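# Lower the oven's glass door fully open

## Task

Swing the oven's glass door down until it is completely open, with the oven still upright on its feet, and finish with neither arm in contact with the oven.

## Robot and tools

Robot: two arms, left_arm and right_arm, each ending in a parallel gripper. In the scene frame the origin sits at table-top height midway between the nominal arm bases; +x points out over the table, +z up, and left_arm is on the +y side (arm names do not match image sides). Actual bases: left_arm at (+0.016, +0.259, 0) m, right_arm at (+0.024, -0.322, 0) m, each turned slightly about z. A camera stand is fixed to the floor behind the arms.

Frames: hand poses, velocities, targets and wrist-camera poses are reported in each arm's own base frame. Fixed cameras and the table use the scene frame. Motion offsets are along the axes of that arm's current Hand target. Fingers point along the gripper's +z and open and close along its y. end_effector_position is the spot between the finger pads, just behind the tips; reported positions and orientations may be off by a few centimetres, more when the arm is stretched.

The 14-number row: always all 14 values in [-1, 1], even when one arm stays still. Order: dx, dy, dz, rx, ry, rz, opening for left_arm, then the same seven for right_arm. dx..rz are an offset (not a pose) from that arm's Hand target as it stood when the action or call began; 1.0 equals 0.6 m of travel or 180 degrees of turn, and rx, ry, rz form a single rotation vector. Opening is absolute: +1 fully open (about 87 mm between pads), +0.5 about 69 mm, 0 about 43 mm, -0.5 about 18 mm, -1 closed. A 0 in the opening slot is a real command, so to leave a gripper alone repeat its present opening. Six zeros re-request the arm's current Hand target.

execute_actions(actions, cameras): actions is a list of actions; each action is a table of up to 15 rows, one per 1/30 s control step, and a short table repeats its last row to fill 15 steps. Every row counts from the start-of-action Hand target, not from the row before; sending the same offset again moves further. cameras: list of names, ["all"], [] or null (null shows all only for an empty actions list). An empty actions list just reports state and images.

move(target, speed, blend, opening_speed, blocking, cameras): straight-line path for each gripper toward target, which is one 14-number row or a list of up to 15 rows, all offsets measured from the same starting Hand targets. speed in m/s, 0.002 to 2.9, default 0.25 (turn rate capped at twice that in rad/s); one value or one per target. blend in metres rounds corners of a list; 0 stops at each point. opening_speed (0.2 or more, per second on the -1..+1 scale) ramps openings. blocking=false returns after about 0.5 s while the motion continues. Paths take at least 0.5 s and are cut at 10 s; they do not avoid obstacles or the other arm. Faster moves lag, stray and hit harder; aiming further past a contact presses harder. Do not route a path close to an arm's own base; go round it.

wait(seconds 0 to 10, cameras) lets time pass while arms hold their commands. stop(cameras) brakes a running move. zoom_image(camera, region [x0, y0, x1, y1] in pixels, at most 504 by 504) enlarges part of the latest image from cam_high, cam_low, cam_left_wrist or cam_right_wrist. finished_scene(scene) ends the current scene (integer scene number) and cannot be undone; make no further calls in that reply.

Results: end_effector_position (m) and end_effector_quat_wxyz per arm in its base frame; Hand target is the last commanded pose after clipping and is what the next offset starts from; the gripper often rests short of it, and the next command, even all zeros, asks again. Tool commands lists present commands. grip_measured reads the finger position on the opening scale (Joint positions shows it as 0 closed to 1 open). Joint torques are in joint order, positive toward larger angles; the first three wrap at ±28 N m. A Joint velocities line saying within noise means the arm is still. move adds a move: line giving its ending (done, off_target, moving, held, fault) and limits (paced = pose clipped, held = steps withheld). done means at rest within 10 mm and 2 degrees; neither done nor off_target tells you about contact. Images: cam_high and cam_low 504x504, wrist cameras 672x504.

Control notes: each step the commanded orientation is clipped to within 40 degrees of the measured one. Friction and gravity can leave the gripper low, short or tilted, and tiny moves may not happen or go sideways; check position and tilt after each move and correct. An arm blocked by something keeps pushing until commanded back past its gripper. Joint ranges (rad): waist -2.618..3.054, shoulder 0..3.142, elbow 0..3.142 (straight at 2.901), wrist pitch and yaw -1.571..1.571, wrist roll -2.094..2.094.

Avoid: hitting or slamming the oven or door, hard pushes, tipping the oven off its feet, anything leaving the table, letting go of a moving part, grippers or wrist cameras touching each other (the clearance check does not prevent this), strain on the wrist-camera cables (cable contact counts as touching), arm stops and faults. Holding loads, stretched poses or pushing at unreachable targets heat motors: a MOTOR HOT line appears at 75 °C, and at 90 °C the arm folds and idles for the rest of the scene. To hold an object, command an opening about 0.04 under grip_measured at first contact. Loose objects may be nudged occasionally. End with both grippers clear of the oven.

Each tool is called after "Request:" as a command line: name --argument value for each argument, lists and objects as JSON in quotes; but a table of rows of numbers goes row by row, as --pt "numbers of a row", without its own name.

## Session

Request:
execute_actions --actions '[]'

Scene clock: 0.00 s.
left_arm: end_effector_position=(+0.1828, -0.0887, +0.3245) grip_measured=+1.000 end_effector_quat_wxyz=(+0.497, +0.014, +0.866, -0.049) | right_arm: end_effector_position=(+0.1789, +0.1623, +0.2663) grip_measured=+0.996 end_effector_quat_wxyz=(+0.494, +0.072, +0.804, +0.323)
Joint positions: left_arm=[-0.926 0.885 1.429 -1.243 -0.679 -0.568 1] | right_arm=[0.898 0.547 0.822 -0.609 0.388 0.798 0.998]
Joint velocities: within noise
Joint torques (N m): no reading
Heat: left arm: 27 °C; right arm: 26 °C.
Hand target: left_arm +0.1831, -0.0889, +0.3275; +0.500, +0.012, +0.864, -0.052 | right_arm +0.1799, +0.1633, +0.2746; +0.500, +0.074, +0.797, +0.330
Tool commands: left_gripper/opening=+1.0 right_gripper/opening=+1.0
camera_calibration:
cam_left_wrist: T_world_to_cam=[[-0.0849002, -0.994837, 0.055602, -0.0909706], [-0.984438, 0.0751337, -0.158864, 0.257364], [0.153866, -0.0682242, -0.985734, 0.434369], [0, 0, 0, 1]] pos_world=[0.178801, -0.0802032, 0.474116]
cam_right_wrist: T_world_to_cam=[[0.215999, -0.788247, -0.576204, 0.240745], [-0.962618, -0.0731362, -0.260803, 0.27635], [0.163436, 0.610998, -0.774578, 0.221379], [0, 0, 0, 1]] pos_world=[0.177838, 0.0747159, 0.382266]

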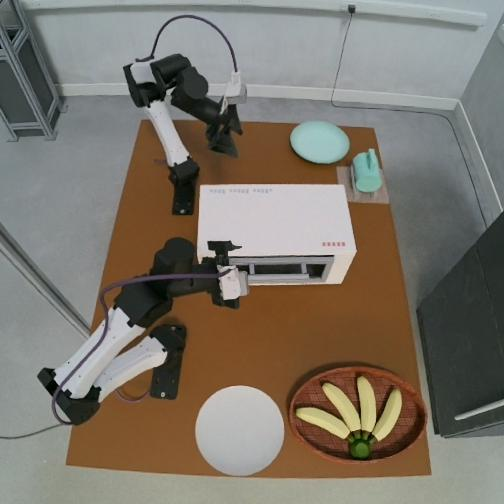

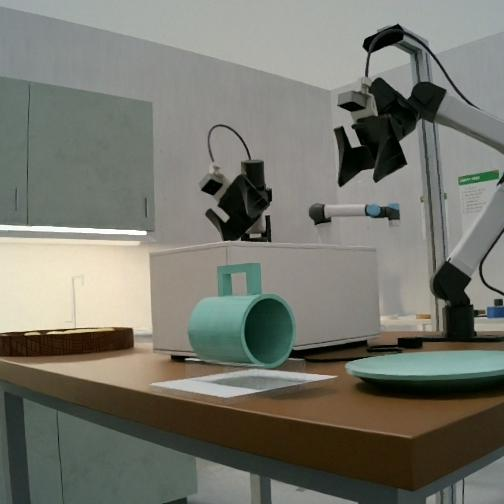

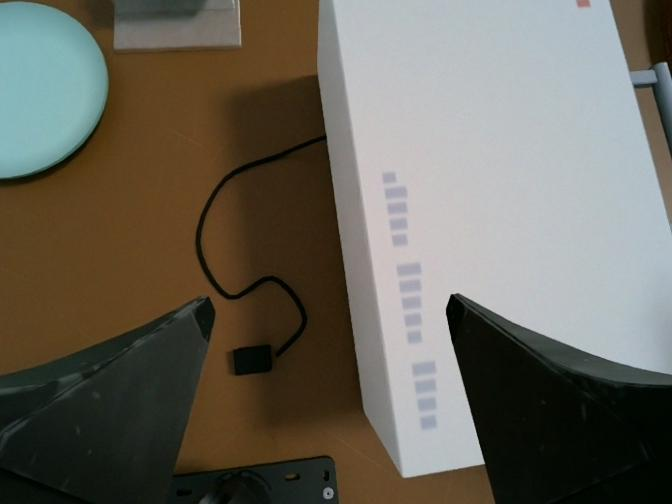

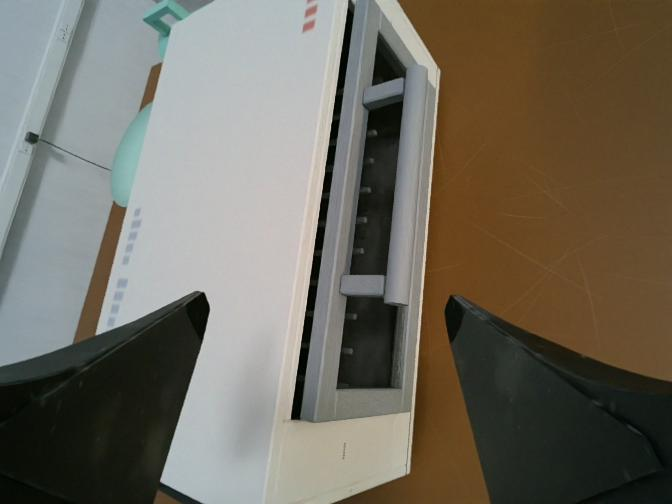

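Request:
zoom_image --camera "cam_high" --region '[190, 170, 370, 300]'

Request:
zoom_image --camera "cam_right_wrist" --region '[250, 0, 500, 504]'

Scaled by 2.800 from the camera's 504x504 image, which has a finer 720x720 frame.

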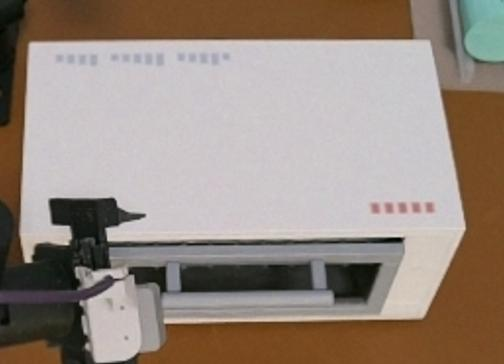

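Scaled by 1.000.

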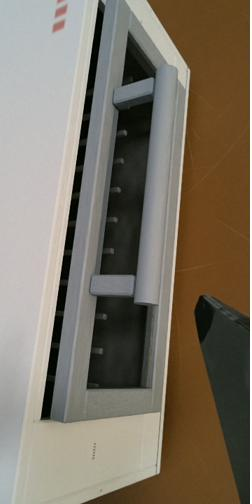

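Request:
move --target '[0,0,0,0,0,0,1,-0.042,-0.065,0.152,0.1005,0.338,0.024,-0.1]' --cameras '["cam_high","cam_right_wrist","cam_low"]' --speed 0.5

Scene clock: 28.57 s.
left_arm: end_effector_position=(+0.1828, -0.0887, +0.3245) grip_measured=+1.000 end_effector_quat_wxyz=(+0.497, +0.014, +0.866, -0.049) | right_arm: end_effector_position=(+0.2755, +0.1625, +0.2369) grip_measured=-0.100 end_effector_quat_wxyz=(+0.014, +0.012, +0.976, +0.218)
Joint positions: left_arm=[-0.926 0.885 1.429 -1.243 -0.679 -0.568 1] | right_arm=[0.272 1.798 1.961 -1.574 -0.412 0.33 0.45]
Joint torques (N m): left_arm=[-0.24 0.35 5.22 1.61 -0.14 0.06] | right_arm=[-0.27 -7.97 7.71 0.59 -0.32 -0.3]
Heat: left arm: 29 °C; right arm: 28 °C.
Hand target: left_arm +0.1831, -0.0889, +0.3275; +0.500, +0.012, +0.864, -0.052 | right_arm +0.2777, +0.1633, +0.2443; +0.000, +0.000, +0.976, +0.216
Off the commanded pose: left_arm 0.003 m, 1 deg | right_arm 0.008 m, 2 deg.
joint sent to its limit (right arm) — joint 4 (wrist pitch), lower limit. The joint targets are off in orientation, not in position.
move: done
camera_calibration:
cam_right_wrist: T_world_to_cam=[[0.00187419, -0.903802, -0.427946, 0.245723], [-0.671616, -0.318203, 0.669088, 0.101006], [-0.740897, 0.286161, -0.607604, 0.445194], [0, 0, 0, 1]] pos_world=[0.39722, 0.126828, 0.308076]
Images, in order (width x height): cam_high 504x504, cam_low 504x504, cam_right_wrist 672x504.

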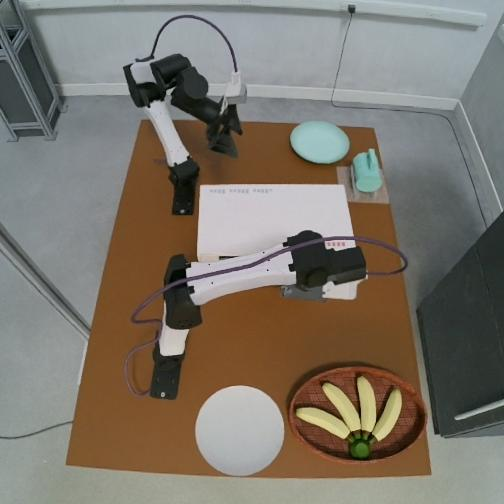

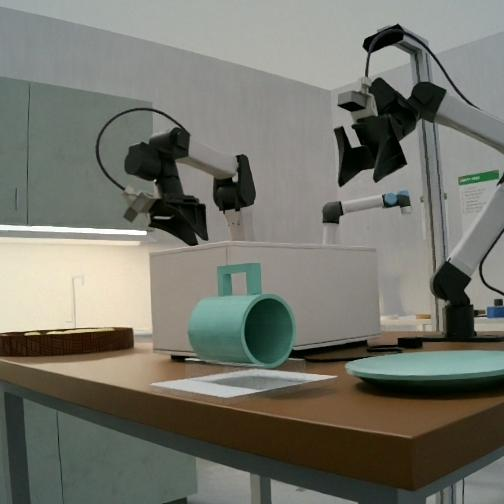

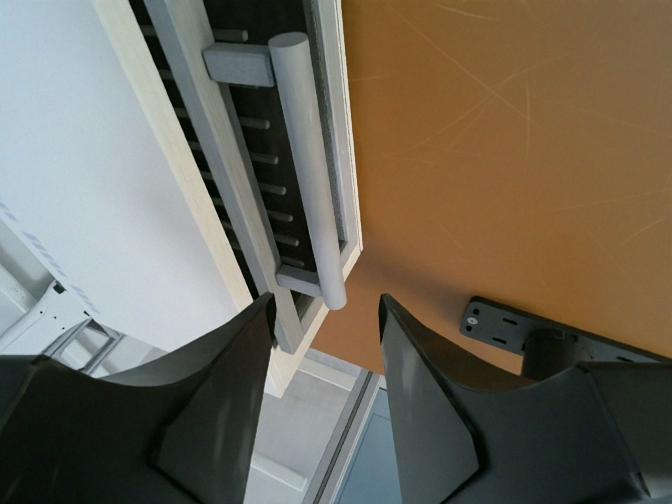

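Request:
move --target '[0,0,0,0,0,0,1,0,0,0.075,0,0,0,-0.25]' --cameras '["cam_high","cam_right_wrist"]' --speed 0.15

Scene clock: 36.93 s.
left_arm: end_effector_position=(+0.1828, -0.0887, +0.3245) grip_measured=+1.000 end_effector_quat_wxyz=(+0.497, +0.014, +0.866, -0.049) | right_arm: end_effector_position=(+0.2742, +0.1793, +0.2058) grip_measured=-0.250 end_effector_quat_wxyz=(-0.002, -0.003, +0.977, +0.215)
Joint positions: left_arm=[-0.926 0.885 1.429 -1.243 -0.679 -0.568 1] | right_arm=[0.322 1.803 1.835 -1.463 -0.412 0.345 0.375]
Joint torques (N m): left_arm=[-0.12 0.39 5.15 1.6 -0.15 0.01] | right_arm=[0.51 -7.25 5.55 0.77 -0.17 -0.05]
Heat: left arm: 30 °C; right arm: 28 °C.
Hand target: left_arm +0.1831, -0.0889, +0.3275; +0.500, +0.012, +0.864, -0.052 | right_arm +0.2777, +0.1822, +0.2034; +0.000, +0.000, +0.976, +0.216
Off the commanded pose: left_arm 0.003 m, 1 deg | right_arm 0.005 m, 0 deg.
move: done
camera_calibration:
cam_right_wrist: T_world_to_cam=[[0.0238428, -0.905768, -0.423103, 0.240878], [-0.641945, -0.338313, 0.688077, 0.117801], [-0.76638, 0.255203, -0.58952, 0.429193], [0, 0, 0, 1]] pos_world=[0.398803, 0.148502, 0.273877]
Images, in order (width x height): cam_high 504x504, cam_right_wrist 672x504.

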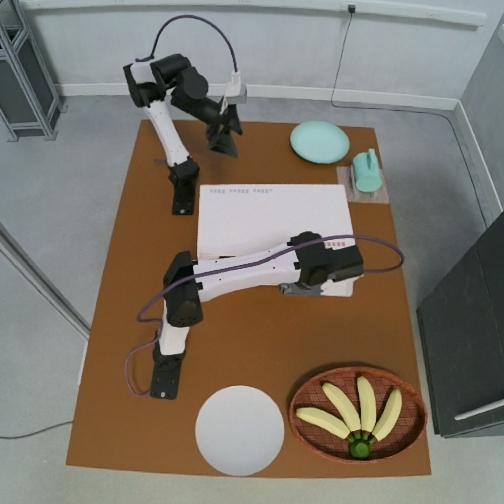

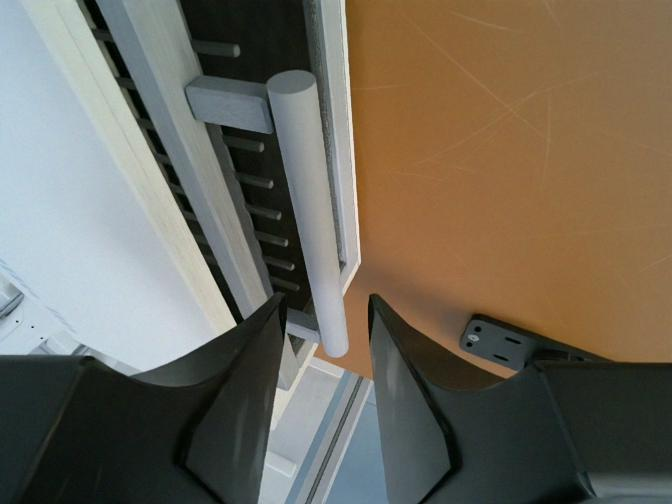

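Request:
move --pt "0 0 0 0 0 0 1 0 0 0.063 0 0 0 -0.25" --pt "0 0 0 0 0 0 1 0 -0.084 0.058 -0.044 0 0 -0.25" --cameras '["cam_high","cam_right_wrist"]' --speed 0.1

Scene clock: 48.13 s.
left_arm: end_effector_position=(+0.1828, -0.0887, +0.3245) grip_measured=+1.000 end_effector_quat_wxyz=(+0.497, +0.014, +0.866, -0.049) | right_arm: end_effector_position=(+0.2758, +0.1503, +0.1383) grip_measured=-0.250 end_effector_quat_wxyz=(-0.028, +0.012, +0.962, +0.271)
Joint positions: left_arm=[-0.926 0.885 1.429 -1.243 -0.679 -0.568 1] | right_arm=[0.177 1.78 1.49 -1.227 -0.55 0.217 0.375]
Joint torques (N m): left_arm=[-0.21 0.49 5.22 1.59 -0.14 0.02] | right_arm=[-0.29 -12.3 5.53 0.61 -0.38 -0.29]
Heat: left arm: 30 °C; right arm: 28 °C.
Hand target: left_arm +0.1831, -0.0889, +0.3275; +0.500, +0.012, +0.864, -0.052 | right_arm +0.2776, +0.1512, +0.1507; +0.000, +0.000, +0.959, +0.283
Off the commanded pose: left_arm 0.003 m, 1 deg | right_arm 0.012 m, 4 deg.
move: off_target (right_arm)
camera_calibration:
cam_right_wrist: T_world_to_cam=[[-0.0189394, -0.851037, -0.524763, 0.203709], [-0.610028, -0.406006, 0.68046, 0.157875], [-0.792154, 0.333008, -0.511467, 0.382652], [0, 0, 0, 1]] pos_world=[0.403286, 0.110036, 0.195185]
Images, in order (width x height): cam_high 504x504, cam_right_wrist 672x504.

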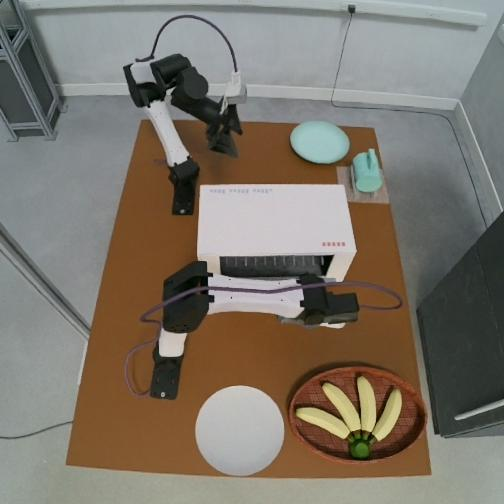

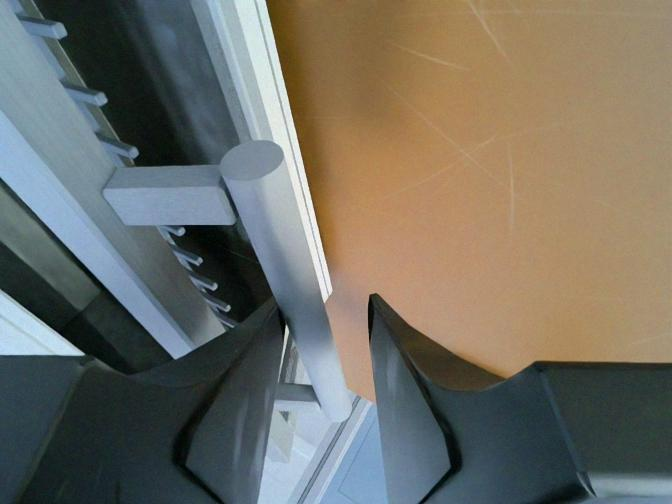

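Request:
move --pt "0 0 0 0 0 0 1 0 -0.083 0.010 -0.055 0 0 -0.25" --pt "0 0 0 0 0 0 1 0 -0.141 0.035 -0.11 0 0 -0.25" --cameras '["cam_high","cam_right_wrist"]' --speed 0.12 --blend '[0.015,0]'

Scene clock: 54.57 s.
left_arm: end_effector_position=(+0.1828, -0.0887, +0.3245) grip_measured=+1.000 end_effector_quat_wxyz=(+0.497, +0.014, +0.866, -0.049) | right_arm: end_effector_position=(+0.2751, +0.0910, +0.0880) grip_measured=-0.250 end_effector_quat_wxyz=(-0.006, +0.005, +0.900, +0.436)
Joint positions: left_arm=[-0.926 0.885 1.429 -1.243 -0.679 -0.568 1] | right_arm=[-0.147 1.887 1.258 -1.134 -0.888 -0.228 0.375]
Joint torques (N m): left_arm=[-0.1 0.35 5.26 1.63 -0.14 0.06] | right_arm=[-0.2 -7.27 5.24 0.12 -0.58 -0.35]
Heat: left arm: 30 °C; right arm: 30 °C.
Hand target: left_arm +0.1831, -0.0889, +0.3275; +0.500, +0.012, +0.864, -0.052 | right_arm +0.2777, +0.0915, +0.0871; +0.000, +0.000, +0.896, +0.444
Off the commanded pose: left_arm 0.003 m, 1 deg | right_arm 0.003 m, 1 deg.
move: done
camera_calibration:
cam_right_wrist: T_world_to_cam=[[0.00577228, -0.617042, -0.786909, 0.121762], [-0.641661, -0.605839, 0.470351, 0.213046], [-0.766967, 0.502214, -0.399429, 0.343861], [0, 0, 0, 1]] pos_world=[0.399731, 0.0315121, 0.132957]
Images, in order (width x height): cam_high 504x504, cam_right_wrist 672x504.

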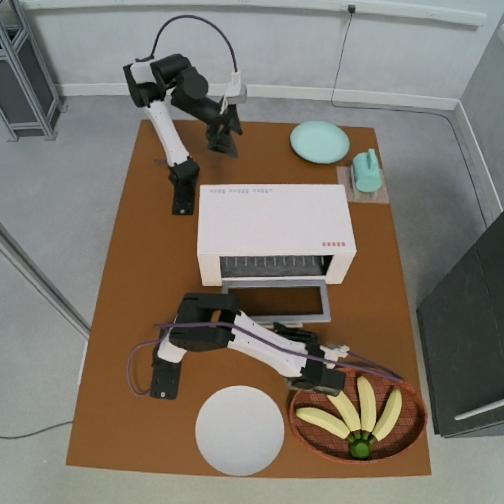

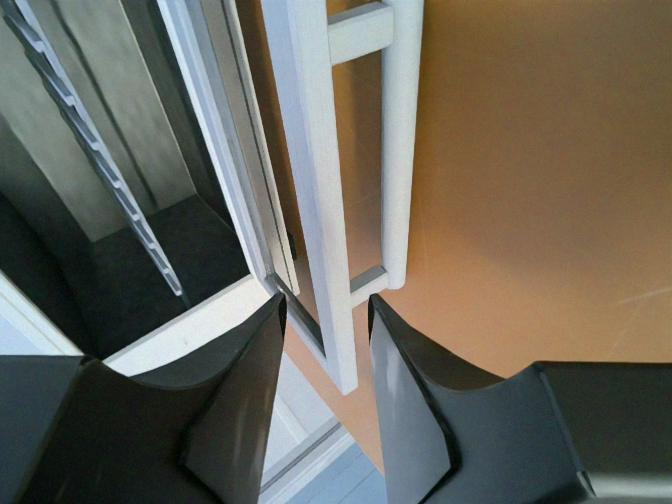

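Request:
move --pt "0 0 0 0 0 0 1 0 0 -0.133 0 0 0 -0.25" --pt "0 0 0 0 0 0 1 0 0.105 -0.062 0.1 0 0 -1" --pt "0 0 0 0 0 0 1 0 0.051 0.031 0.1 0 0 -1" --pt "0 0 0 0 0 0 1 0 -0.026 0.069 0.1 0 0 -1" --cameras '["cam_high","cam_right_wrist"]' --speed '[0.25,0.25,0.15,0.1]' --blend '[0.02,0.01,0.01,0]'

Scene clock: 67.23 s.
left_arm: end_effector_position=(+0.1828, -0.0887, +0.3245) grip_measured=+1.000 end_effector_quat_wxyz=(+0.497, +0.014, +0.866, -0.049) | right_arm: end_effector_position=(+0.2663, +0.1227, +0.0729) grip_measured=-1.000 end_effector_quat_wxyz=(-0.018, +0.009, +0.945, +0.326)
Joint positions: left_arm=[-0.926 0.885 1.429 -1.243 -0.679 -0.568 1] | right_arm=[0.046 1.786 1.19 -0.973 -0.664 0.067 0]
Joint torques (N m): left_arm=[-0.1 0.35 5.18 1.61 -0.14 0.04] | right_arm=[0.08 -4.3 3.71 1.2 0.33 -0.32]
Heat: left arm: 31 °C; right arm: 30 °C.
Hand target: left_arm +0.1831, -0.0889, +0.3275; +0.500, +0.012, +0.864, -0.052 | right_arm +0.2777, +0.1150, +0.0496; +0.000, +0.000, +0.955, +0.298
Off the commanded pose: left_arm 0.003 m, 1 deg | right_arm 0.027 m, 4 deg.
move: off_target (right_arm); blend cut to 0 m at target 2; target 2's new opening was sent with right_arm's hand 0.014 m and 4 deg from that target
camera_calibration:
cam_right_wrist: T_world_to_cam=[[-0.0102276, -0.785935, -0.618224, 0.142309], [-0.625724, -0.477222, 0.617033, 0.202928], [-0.779978, 0.393148, -0.486897, 0.338447], [0, 0, 0, 1]] pos_world=[0.392413, 0.0756275, 0.127555]
Images, in order (width x height): cam_high 504x504, cam_right_wrist 672x504.

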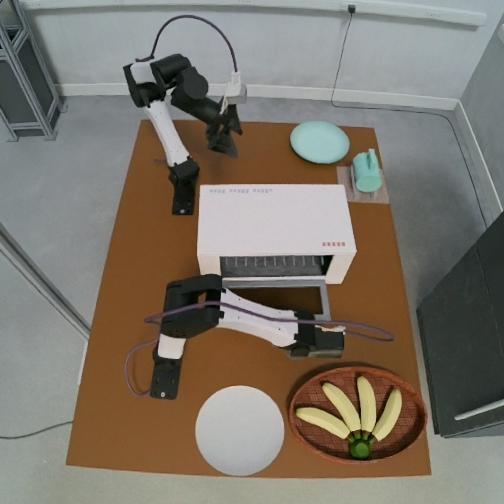

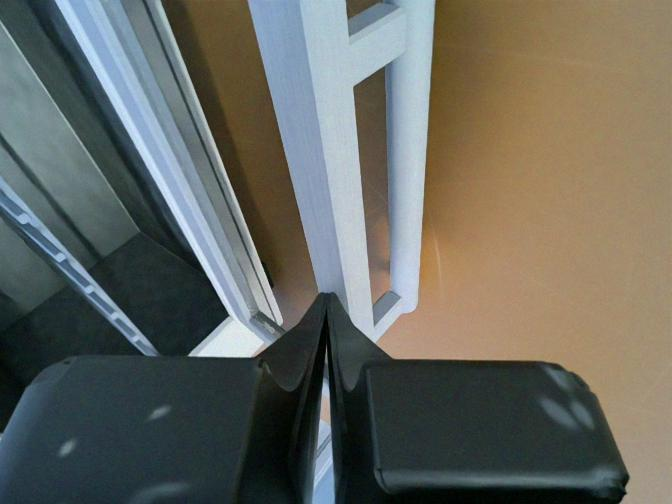

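Request:
move --target '[0,0,0,0,0,0,1,0,-0.074,0.02,0,0,0,-1]' --cameras '["cam_high","cam_right_wrist","cam_low"]' --speed 0.1

Scene clock: 71.13 s.
left_arm: end_effector_position=(+0.1828, -0.0887, +0.3245) grip_measured=+1.000 end_effector_quat_wxyz=(+0.497, +0.014, +0.866, -0.049) | right_arm: end_effector_position=(+0.2673, +0.1178, +0.0701) grip_measured=-1.000 end_effector_quat_wxyz=(-0.030, +0.036, +0.915, +0.400)
Joint positions: left_arm=[-0.926 0.885 1.429 -1.243 -0.679 -0.568 1] | right_arm=[-0.041 1.847 1.164 -0.971 -0.822 0.001 0]
Joint torques (N m): left_arm=[-0.13 0.36 5.26 1.6 -0.14 0.05] | right_arm=[-1.06 -3.28 2.95 1.28 1.84 -0.93]
Heat: left arm: 31 °C; right arm: 30 °C.
Hand target: left_arm +0.1831, -0.0889, +0.3275; +0.500, +0.012, +0.864, -0.052 | right_arm +0.2777, +0.0854, +0.0144; +0.000, +0.000, +0.955, +0.298
Off the commanded pose: left_arm 0.003 m, 1 deg | right_arm 0.065 m, 14 deg.
move: off_target (right_arm)
camera_calibration:
cam_right_wrist: T_world_to_cam=[[-0.0706385, -0.67627, -0.733259, 0.147976], [-0.624438, -0.543264, 0.561196, 0.214319], [-0.777873, 0.497517, -0.383913, 0.319755], [0, 0, 0, 1]] pos_world=[0.393011, 0.05742, 0.110988]
Images, in order (width x height): cam_high 504x504, cam_low 504x504, cam_right_wrist 672x504.

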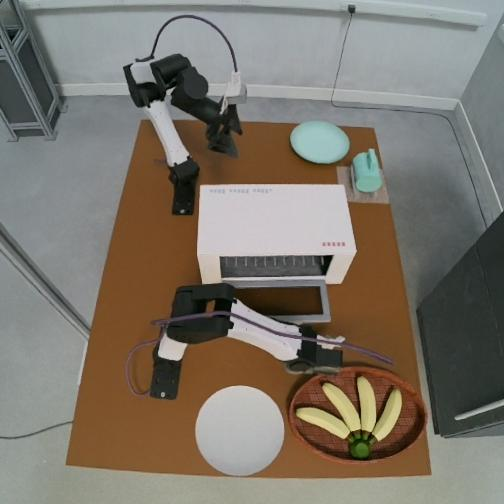

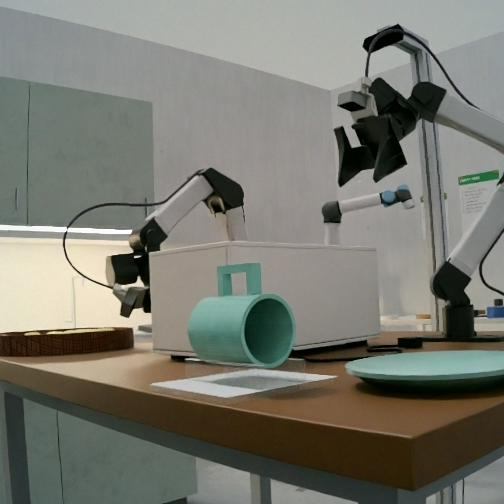

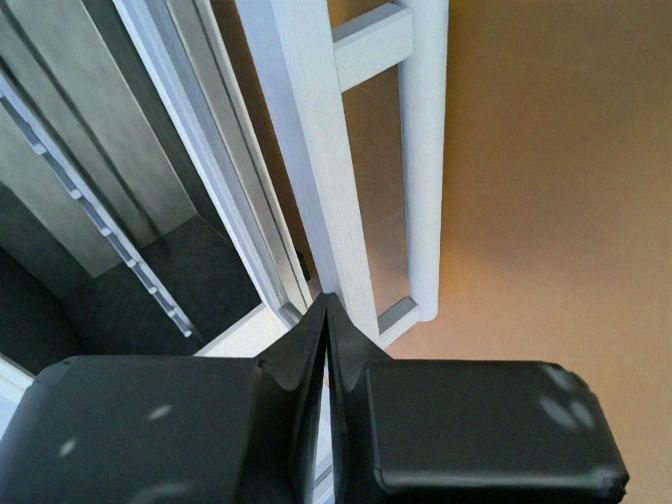

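Request:
move --pt "0 0 0 0 0 0 1 0 0.066 -0.13 0 0 0 -1" --pt "0 0 0 0 0 0 1 0 0.03 -0.28 0 0 0 -1" --cameras '["cam_high","cam_right_wrist"]' --speed 0.2 --blend '[0.03,0]'

Scene clock: 83.13 s.
left_arm: end_effector_position=(+0.1828, -0.0887, +0.3245) grip_measured=+1.000 end_effector_quat_wxyz=(+0.497, +0.014, +0.866, -0.049) | right_arm: end_effector_position=(+0.2757, +0.0062, +0.1618) grip_measured=-1.000 end_effector_quat_wxyz=(-0.001, +0.008, +0.953, +0.301)
Joint positions: left_arm=[-0.926 0.885 1.429 -1.243 -0.679 -0.568 1] | right_arm=[-0.292 1.853 1.654 -1.57 -0.584 -0.335 0]
Joint torques (N m): left_arm=[-0.14 0.36 5.22 1.61 -0.13 0.03] | right_arm=[0.25 -7.36 7.24 -0.06 -0.19 -0.32]
Heat: left arm: 31 °C; right arm: 29 °C.
Hand target: left_arm +0.1831, -0.0889, +0.3275; +0.500, +0.012, +0.864, -0.052 | right_arm +0.2779, +0.0045, +0.1629; +0.000, +0.000, +0.955, +0.298
Off the commanded pose: left_arm 0.003 m, 1 deg | right_arm 0.003 m, 1 deg.
joint sent to its limit (right arm) — joint 4 (wrist pitch), lower limit. The joint targets still meet the commanded pose.
move: done
camera_calibration:
cam_right_wrist: T_world_to_cam=[[0.00325808, -0.816468, -0.577382, 0.0955444], [-0.648197, -0.441385, 0.620499, 0.103862], [-0.761465, 0.372236, -0.53067, 0.436974], [0, 0, 0, 1]] pos_world=[0.399752, -0.0388055, 0.222609]
Images, in order (width x height): cam_high 504x504, cam_right_wrist 672x504.

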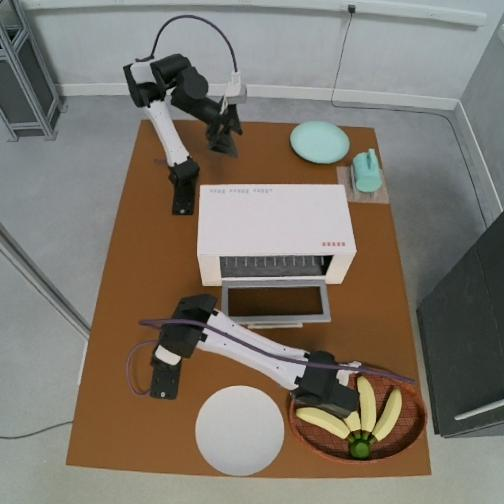

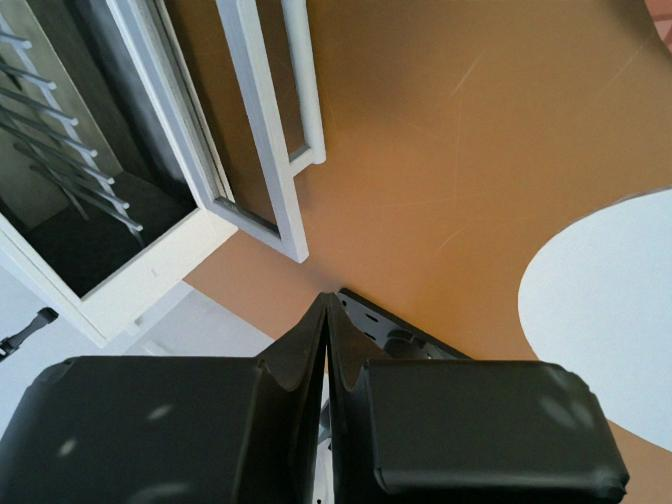

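Request:
finished_scene --scene 2

The scene is finished: the task was done.


## Next scene

The same job, from a new start.

Request:
execute_actions --actions '[]'

Request:
zoom_image --camera "cam_high" --region '[170, 150, 400, 320]'

Scene clock: 0.00 s.
left_arm: end_effector_position=(+0.3147, -0.0680, +0.2614) grip_measured=+1.000 end_effector_quat_wxyz=(+0.453, +0.141, +0.879, +0.041) | right_arm: end_effector_position=(+0.1952, +0.1374, +0.3094) grip_measured=+0.996 end_effector_quat_wxyz=(+0.445, -0.124, +0.867, +0.184)
Joint positions: left_arm=[-0.344 1.149 1.261 -0.756 -0.223 0.085 1] | right_arm=[0.612 0.887 1.329 -1.008 0.066 0.293 0.998]
Joint velocities: within noise
Joint torques (N m): no reading
Heat: left arm: 27 °C; right arm: 25 °C.
Hand target: left_arm +0.3152, -0.0682, +0.2664; +0.460, +0.139, +0.876, +0.040 | right_arm +0.1968, +0.1385, +0.3169; +0.456, -0.122, +0.861, +0.189
Tool commands: left_gripper/opening=+1.0 right_gripper/opening=+1.0
camera_calibration:
cam_left_wrist: T_world_to_cam=[[-0.22339, -0.950942, -0.214024, 0.0614029], [-0.970607, 0.237188, -0.0407814, 0.351445], [0.0895448, 0.198624, -0.975977, 0.38913], [0, 0, 0, 1]] pos_world=[0.319988, -0.102258, 0.407256]
cam_right_wrist: T_world_to_cam=[[0.391609, -0.899114, -0.195543, 0.105646], [-0.919338, -0.373508, -0.123731, 0.291796], [0.038211, 0.228225, -0.972858, 0.405693], [0, 0, 0, 1]] pos_world=[0.211385, 0.111387, 0.451445]

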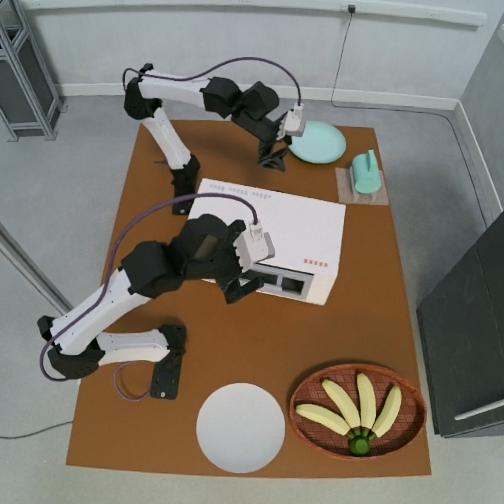

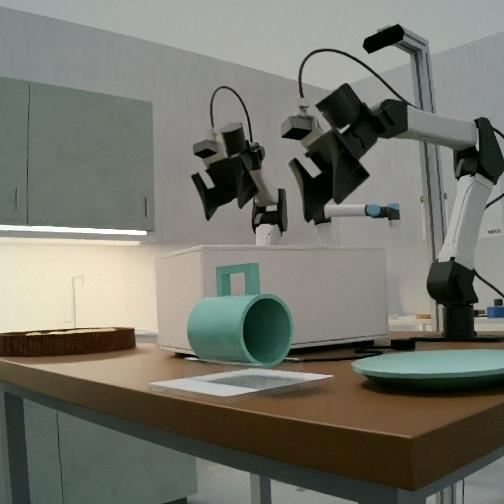

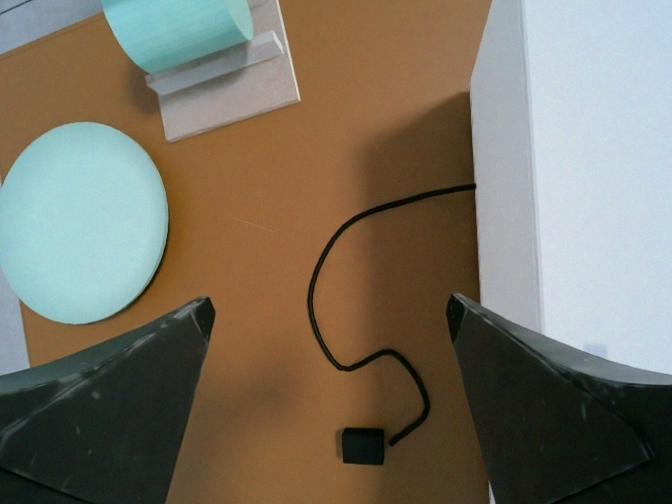

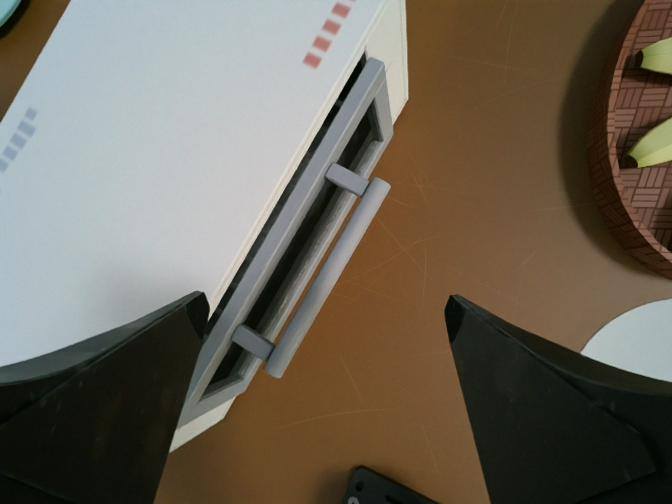

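Scaled by 2.191 from the camera's 504x504 image, which has a finer 720x720 frame.

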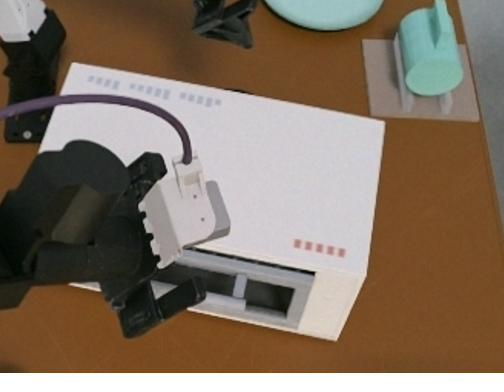

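Request:
move --target '[0,0,0,0,0,0,1,0.09,-0.028,0.066,0.0389,0.1815,0.169,-0.25]' --cameras '["cam_right_wrist"]' --speed 0.4

Scene clock: 15.60 s.
left_arm: end_effector_position=(+0.3147, -0.0680, +0.2614) grip_measured=+1.000 end_effector_quat_wxyz=(+0.453, +0.141, +0.879, +0.041) | right_arm: end_effector_position=(+0.1991, +0.1361, +0.2399) grip_measured=-0.250 end_effector_quat_wxyz=(+0.133, +0.079, +0.968, +0.197)
Joint positions: left_arm=[-0.344 1.149 1.261 -0.756 -0.223 0.085 1] | right_arm=[0.33 1.266 1.466 -1.356 -0.249 0.546 0.375]
Joint torques (N m): left_arm=[-0.1 -3.11 6.64 1.79 0.05 0] | right_arm=[-0.57 -3.15 8.4 1.1 -0.2 -0.05]
Heat: left arm: 29 °C; right arm: 27 °C.
Hand target: left_arm +0.3152, -0.0682, +0.2664; +0.460, +0.139, +0.876, +0.040 | right_arm +0.2025, +0.1386, +0.2480; +0.140, +0.085, +0.965, +0.207
Off the commanded pose: left_arm 0.005 m, 1 deg | right_arm 0.009 m, 2 deg.
move: done
camera_calibration:
cam_right_wrist: T_world_to_cam=[[-0.0817847, -0.912704, -0.400354, 0.234614], [-0.837441, -0.154865, 0.524127, 0.0848079], [-0.540373, 0.378138, -0.75167, 0.379926], [0, 0, 0, 1]] pos_world=[0.295511, 0.0836027, 0.335058]
Images, in order (width x height): cam_right_wrist 672x504.

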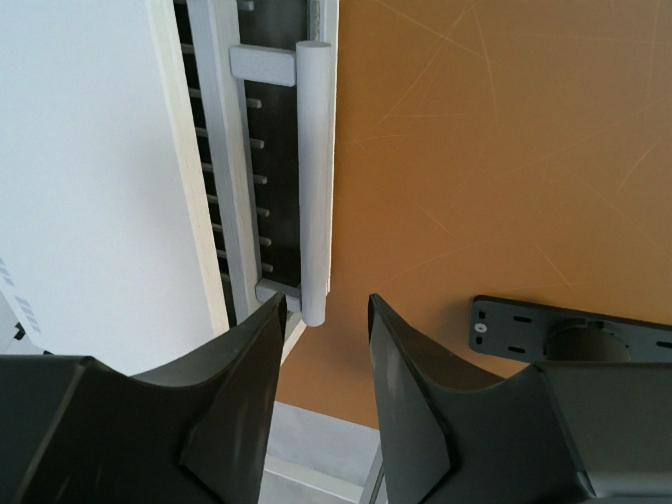

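Request:
move --pt "0 0 0 0 0 0 1 0 0 0.15 0 0 0 -0.25" --pt "0 0 0 0 0 0 1 0 -0.071 0.152 -0.043 0 0.0116 -0.25" --pt "0 0 0 0 0 0 1 0.009 -0.138 0.182 -0.0967 0 0.026 -0.25" --pt "0 0 0 0 0 0 1 0.0225 -0.19 0.233 -0.161 0 0.043 -0.25" --pt "0 0 0 0 0 0 1 0.033 -0.2115 0.273 -0.204 0 0.055 -0.25" --cameras '["cam_high","cam_right_wrist"]' --speed '[0.2,0.1,0.1,0.1,0.1]' --blend '[0.004,0.01,0.01,0.01,0]'

Scene clock: 28.50 s.
left_arm: end_effector_position=(+0.3147, -0.0680, +0.2614) grip_measured=+1.000 end_effector_quat_wxyz=(+0.453, +0.141, +0.879, +0.041) | right_arm: end_effector_position=(+0.2166, +0.0878, +0.0399) grip_measured=-0.250 end_effector_quat_wxyz=(+0.131, +0.126, +0.852, +0.491)
Joint positions: left_arm=[-0.344 1.149 1.261 -0.756 -0.223 0.085 1] | right_arm=[-0.334 1.552 0.543 -0.431 -1.062 0.036 0.375]
Joint torques (N m): left_arm=[-0.18 -3.11 6.65 1.78 0.05 0] | right_arm=[-0.21 -3.99 4.64 0.76 -0.95 -0.23]
Heat: left arm: 31 °C; right arm: 28 °C.
Hand target: left_arm +0.3152, -0.0682, +0.2664; +0.460, +0.139, +0.876, +0.040 | right_arm +0.2204, +0.0904, +0.0464; +0.141, +0.118, +0.840, +0.511
Off the commanded pose: left_arm 0.005 m, 1 deg | right_arm 0.008 m, 3 deg.
move: off_target (right_arm)
camera_calibration:
cam_right_wrist: T_world_to_cam=[[-0.0659698, -0.489422, -0.869548, 0.0900073], [-0.869605, -0.399148, 0.290633, 0.234489], [-0.489321, 0.775337, -0.399272, 0.197347], [0, 0, 0, 1]] pos_world=[0.306416, -0.0153633, 0.0889108]
Images, in order (width x height): cam_high 504x504, cam_right_wrist 672x504.

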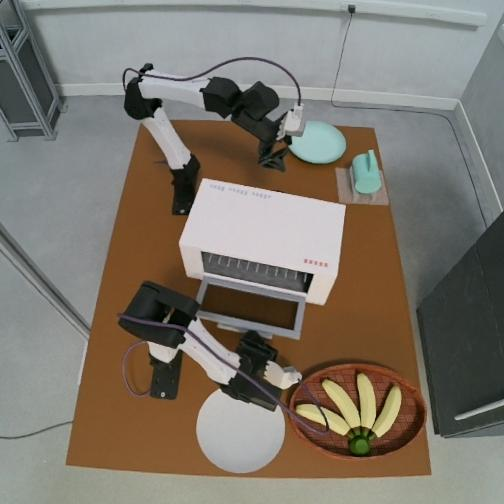

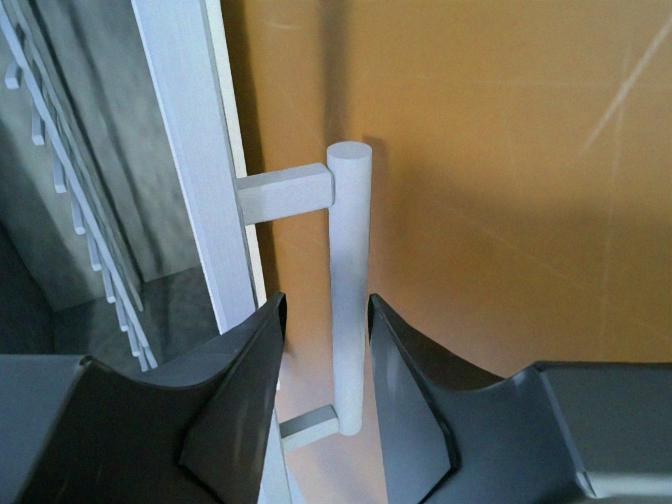

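Request:
move --pt "0 0 0 0 0 0 1 0 0 -0.142 0 0 0 -0.25" --pt "0 0 0 0 0 0 1 -0.014 0.177 -0.05 0.145 0 -0.039 -1" --pt "0 0 0 0 0 0 1 0.004 0.0135 0.015 0.145 0 -0.039 -1" --cameras '["cam_high","cam_right_wrist"]' --speed '[0.25,0.25,0.12]' --blend '[0.015,0,0]'

Scene clock: 41.23 s.
left_arm: end_effector_position=(+0.3147, -0.0680, +0.2614) grip_measured=+1.000 end_effector_quat_wxyz=(+0.453, +0.141, +0.879, +0.041) | right_arm: end_effector_position=(+0.2172, +0.1148, +0.0671) grip_measured=-1.000 end_effector_quat_wxyz=(+0.133, +0.094, +0.927, +0.337)
Joint positions: left_arm=[-0.344 1.149 1.261 -0.756 -0.223 0.085 1] | right_arm=[-0.007 1.261 0.646 -0.564 -0.647 0.327 0]
Joint torques (N m): left_arm=[-0.18 -3.1 6.68 1.8 0.04 0] | right_arm=[-0.62 -1.55 4.31 1.3 0.57 -0.44]
Heat: left arm: 32 °C; right arm: 28 °C.
Hand target: left_arm +0.3152, -0.0682, +0.2664; +0.460, +0.139, +0.876, +0.040 | right_arm +0.2218, +0.1023, +0.0494; +0.142, +0.095, +0.939, +0.299
Off the commanded pose: left_arm 0.005 m, 1 deg | right_arm 0.022 m, 5 deg.
move: off_target (right_arm); target 2's new opening was sent with right_arm's hand 0.011 m and 2 deg from that target
camera_calibration:
cam_right_wrist: T_world_to_cam=[[-0.0655101, -0.758261, -0.648652, 0.142823], [-0.849459, -0.298703, 0.434968, 0.212412], [-0.523573, 0.579498, -0.624543, 0.232706], [0, 0, 0, 1]] pos_world=[0.31163, 0.0368919, 0.145585]
Images, in order (width x height): cam_high 504x504, cam_right_wrist 672x504.

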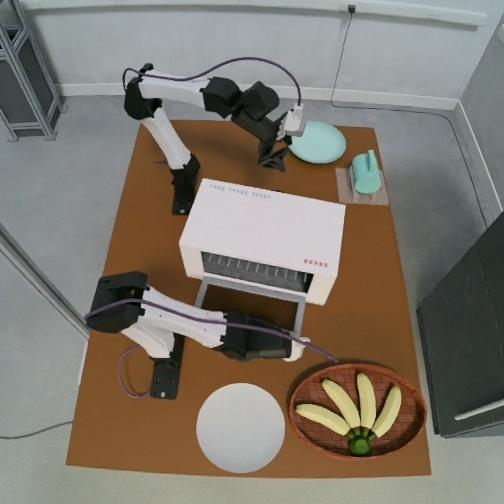

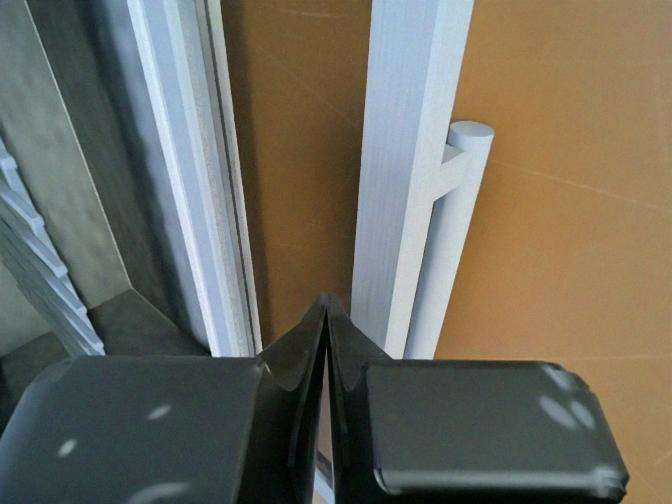

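Request:
move --pt "0 0 0 0 0 0 1 -0.016 0.049 -0.065 0 0 0 -1" --pt "0 0 0 0 0 0 1 -0.048 0.04 -0.19 0 0 0 -1" --cameras '["cam_high","cam_right_wrist"]' --speed 0.2 --blend '[0.02,0]'

Scene clock: 45.90 s.
left_arm: end_effector_position=(+0.3147, -0.0680, +0.2614) grip_measured=+1.000 end_effector_quat_wxyz=(+0.453, +0.141, +0.879, +0.041) | right_arm: end_effector_position=(+0.2085, +0.0539, +0.1519) grip_measured=-1.000 end_effector_quat_wxyz=(+0.131, +0.103, +0.941, +0.294)
Joint positions: left_arm=[-0.344 1.149 1.261 -0.756 -0.223 0.085 1] | right_arm=[-0.251 1.235 1.028 -1.157 -0.627 0.034 0]
Joint torques (N m): left_arm=[-0.18 -3.06 6.57 1.78 0.05 -0.01] | right_arm=[-0.53 -2.76 8.51 0.72 -0.45 -0.28]
Heat: left arm: 32 °C; right arm: 28 °C.
Hand target: left_arm +0.3152, -0.0682, +0.2664; +0.460, +0.139, +0.876, +0.040 | right_arm +0.2143, +0.0531, +0.1585; +0.142, +0.095, +0.939, +0.299
Off the commanded pose: left_arm 0.005 m, 1 deg | right_arm 0.009 m, 2 deg.
move: done
camera_calibration:
cam_right_wrist: T_world_to_cam=[[-0.0974277, -0.809157, -0.57946, 0.149992], [-0.846441, -0.238882, 0.475891, 0.139911], [-0.523493, 0.536844, -0.66163, 0.32424], [0, 0, 0, 1]] pos_world=[0.302777, -0.0192769, 0.23486]
Images, in order (width x height): cam_high 504x504, cam_right_wrist 672x504.

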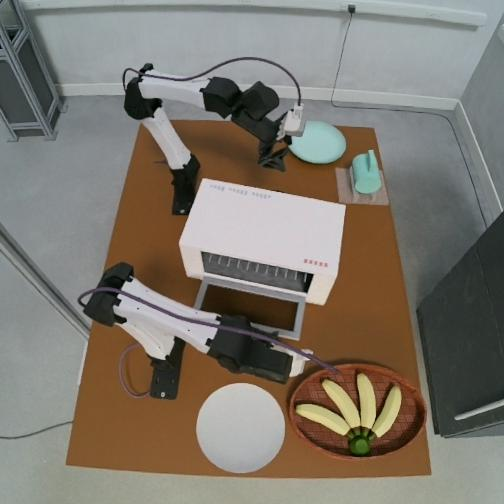

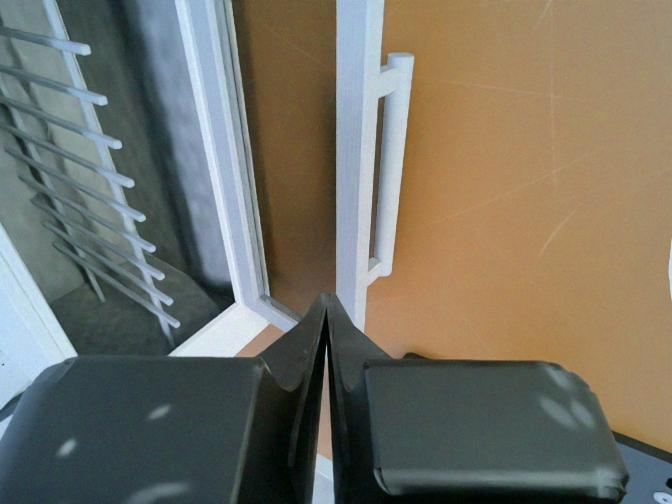

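Request:
finished_scene --scene 3

The scene is finished: the task was done.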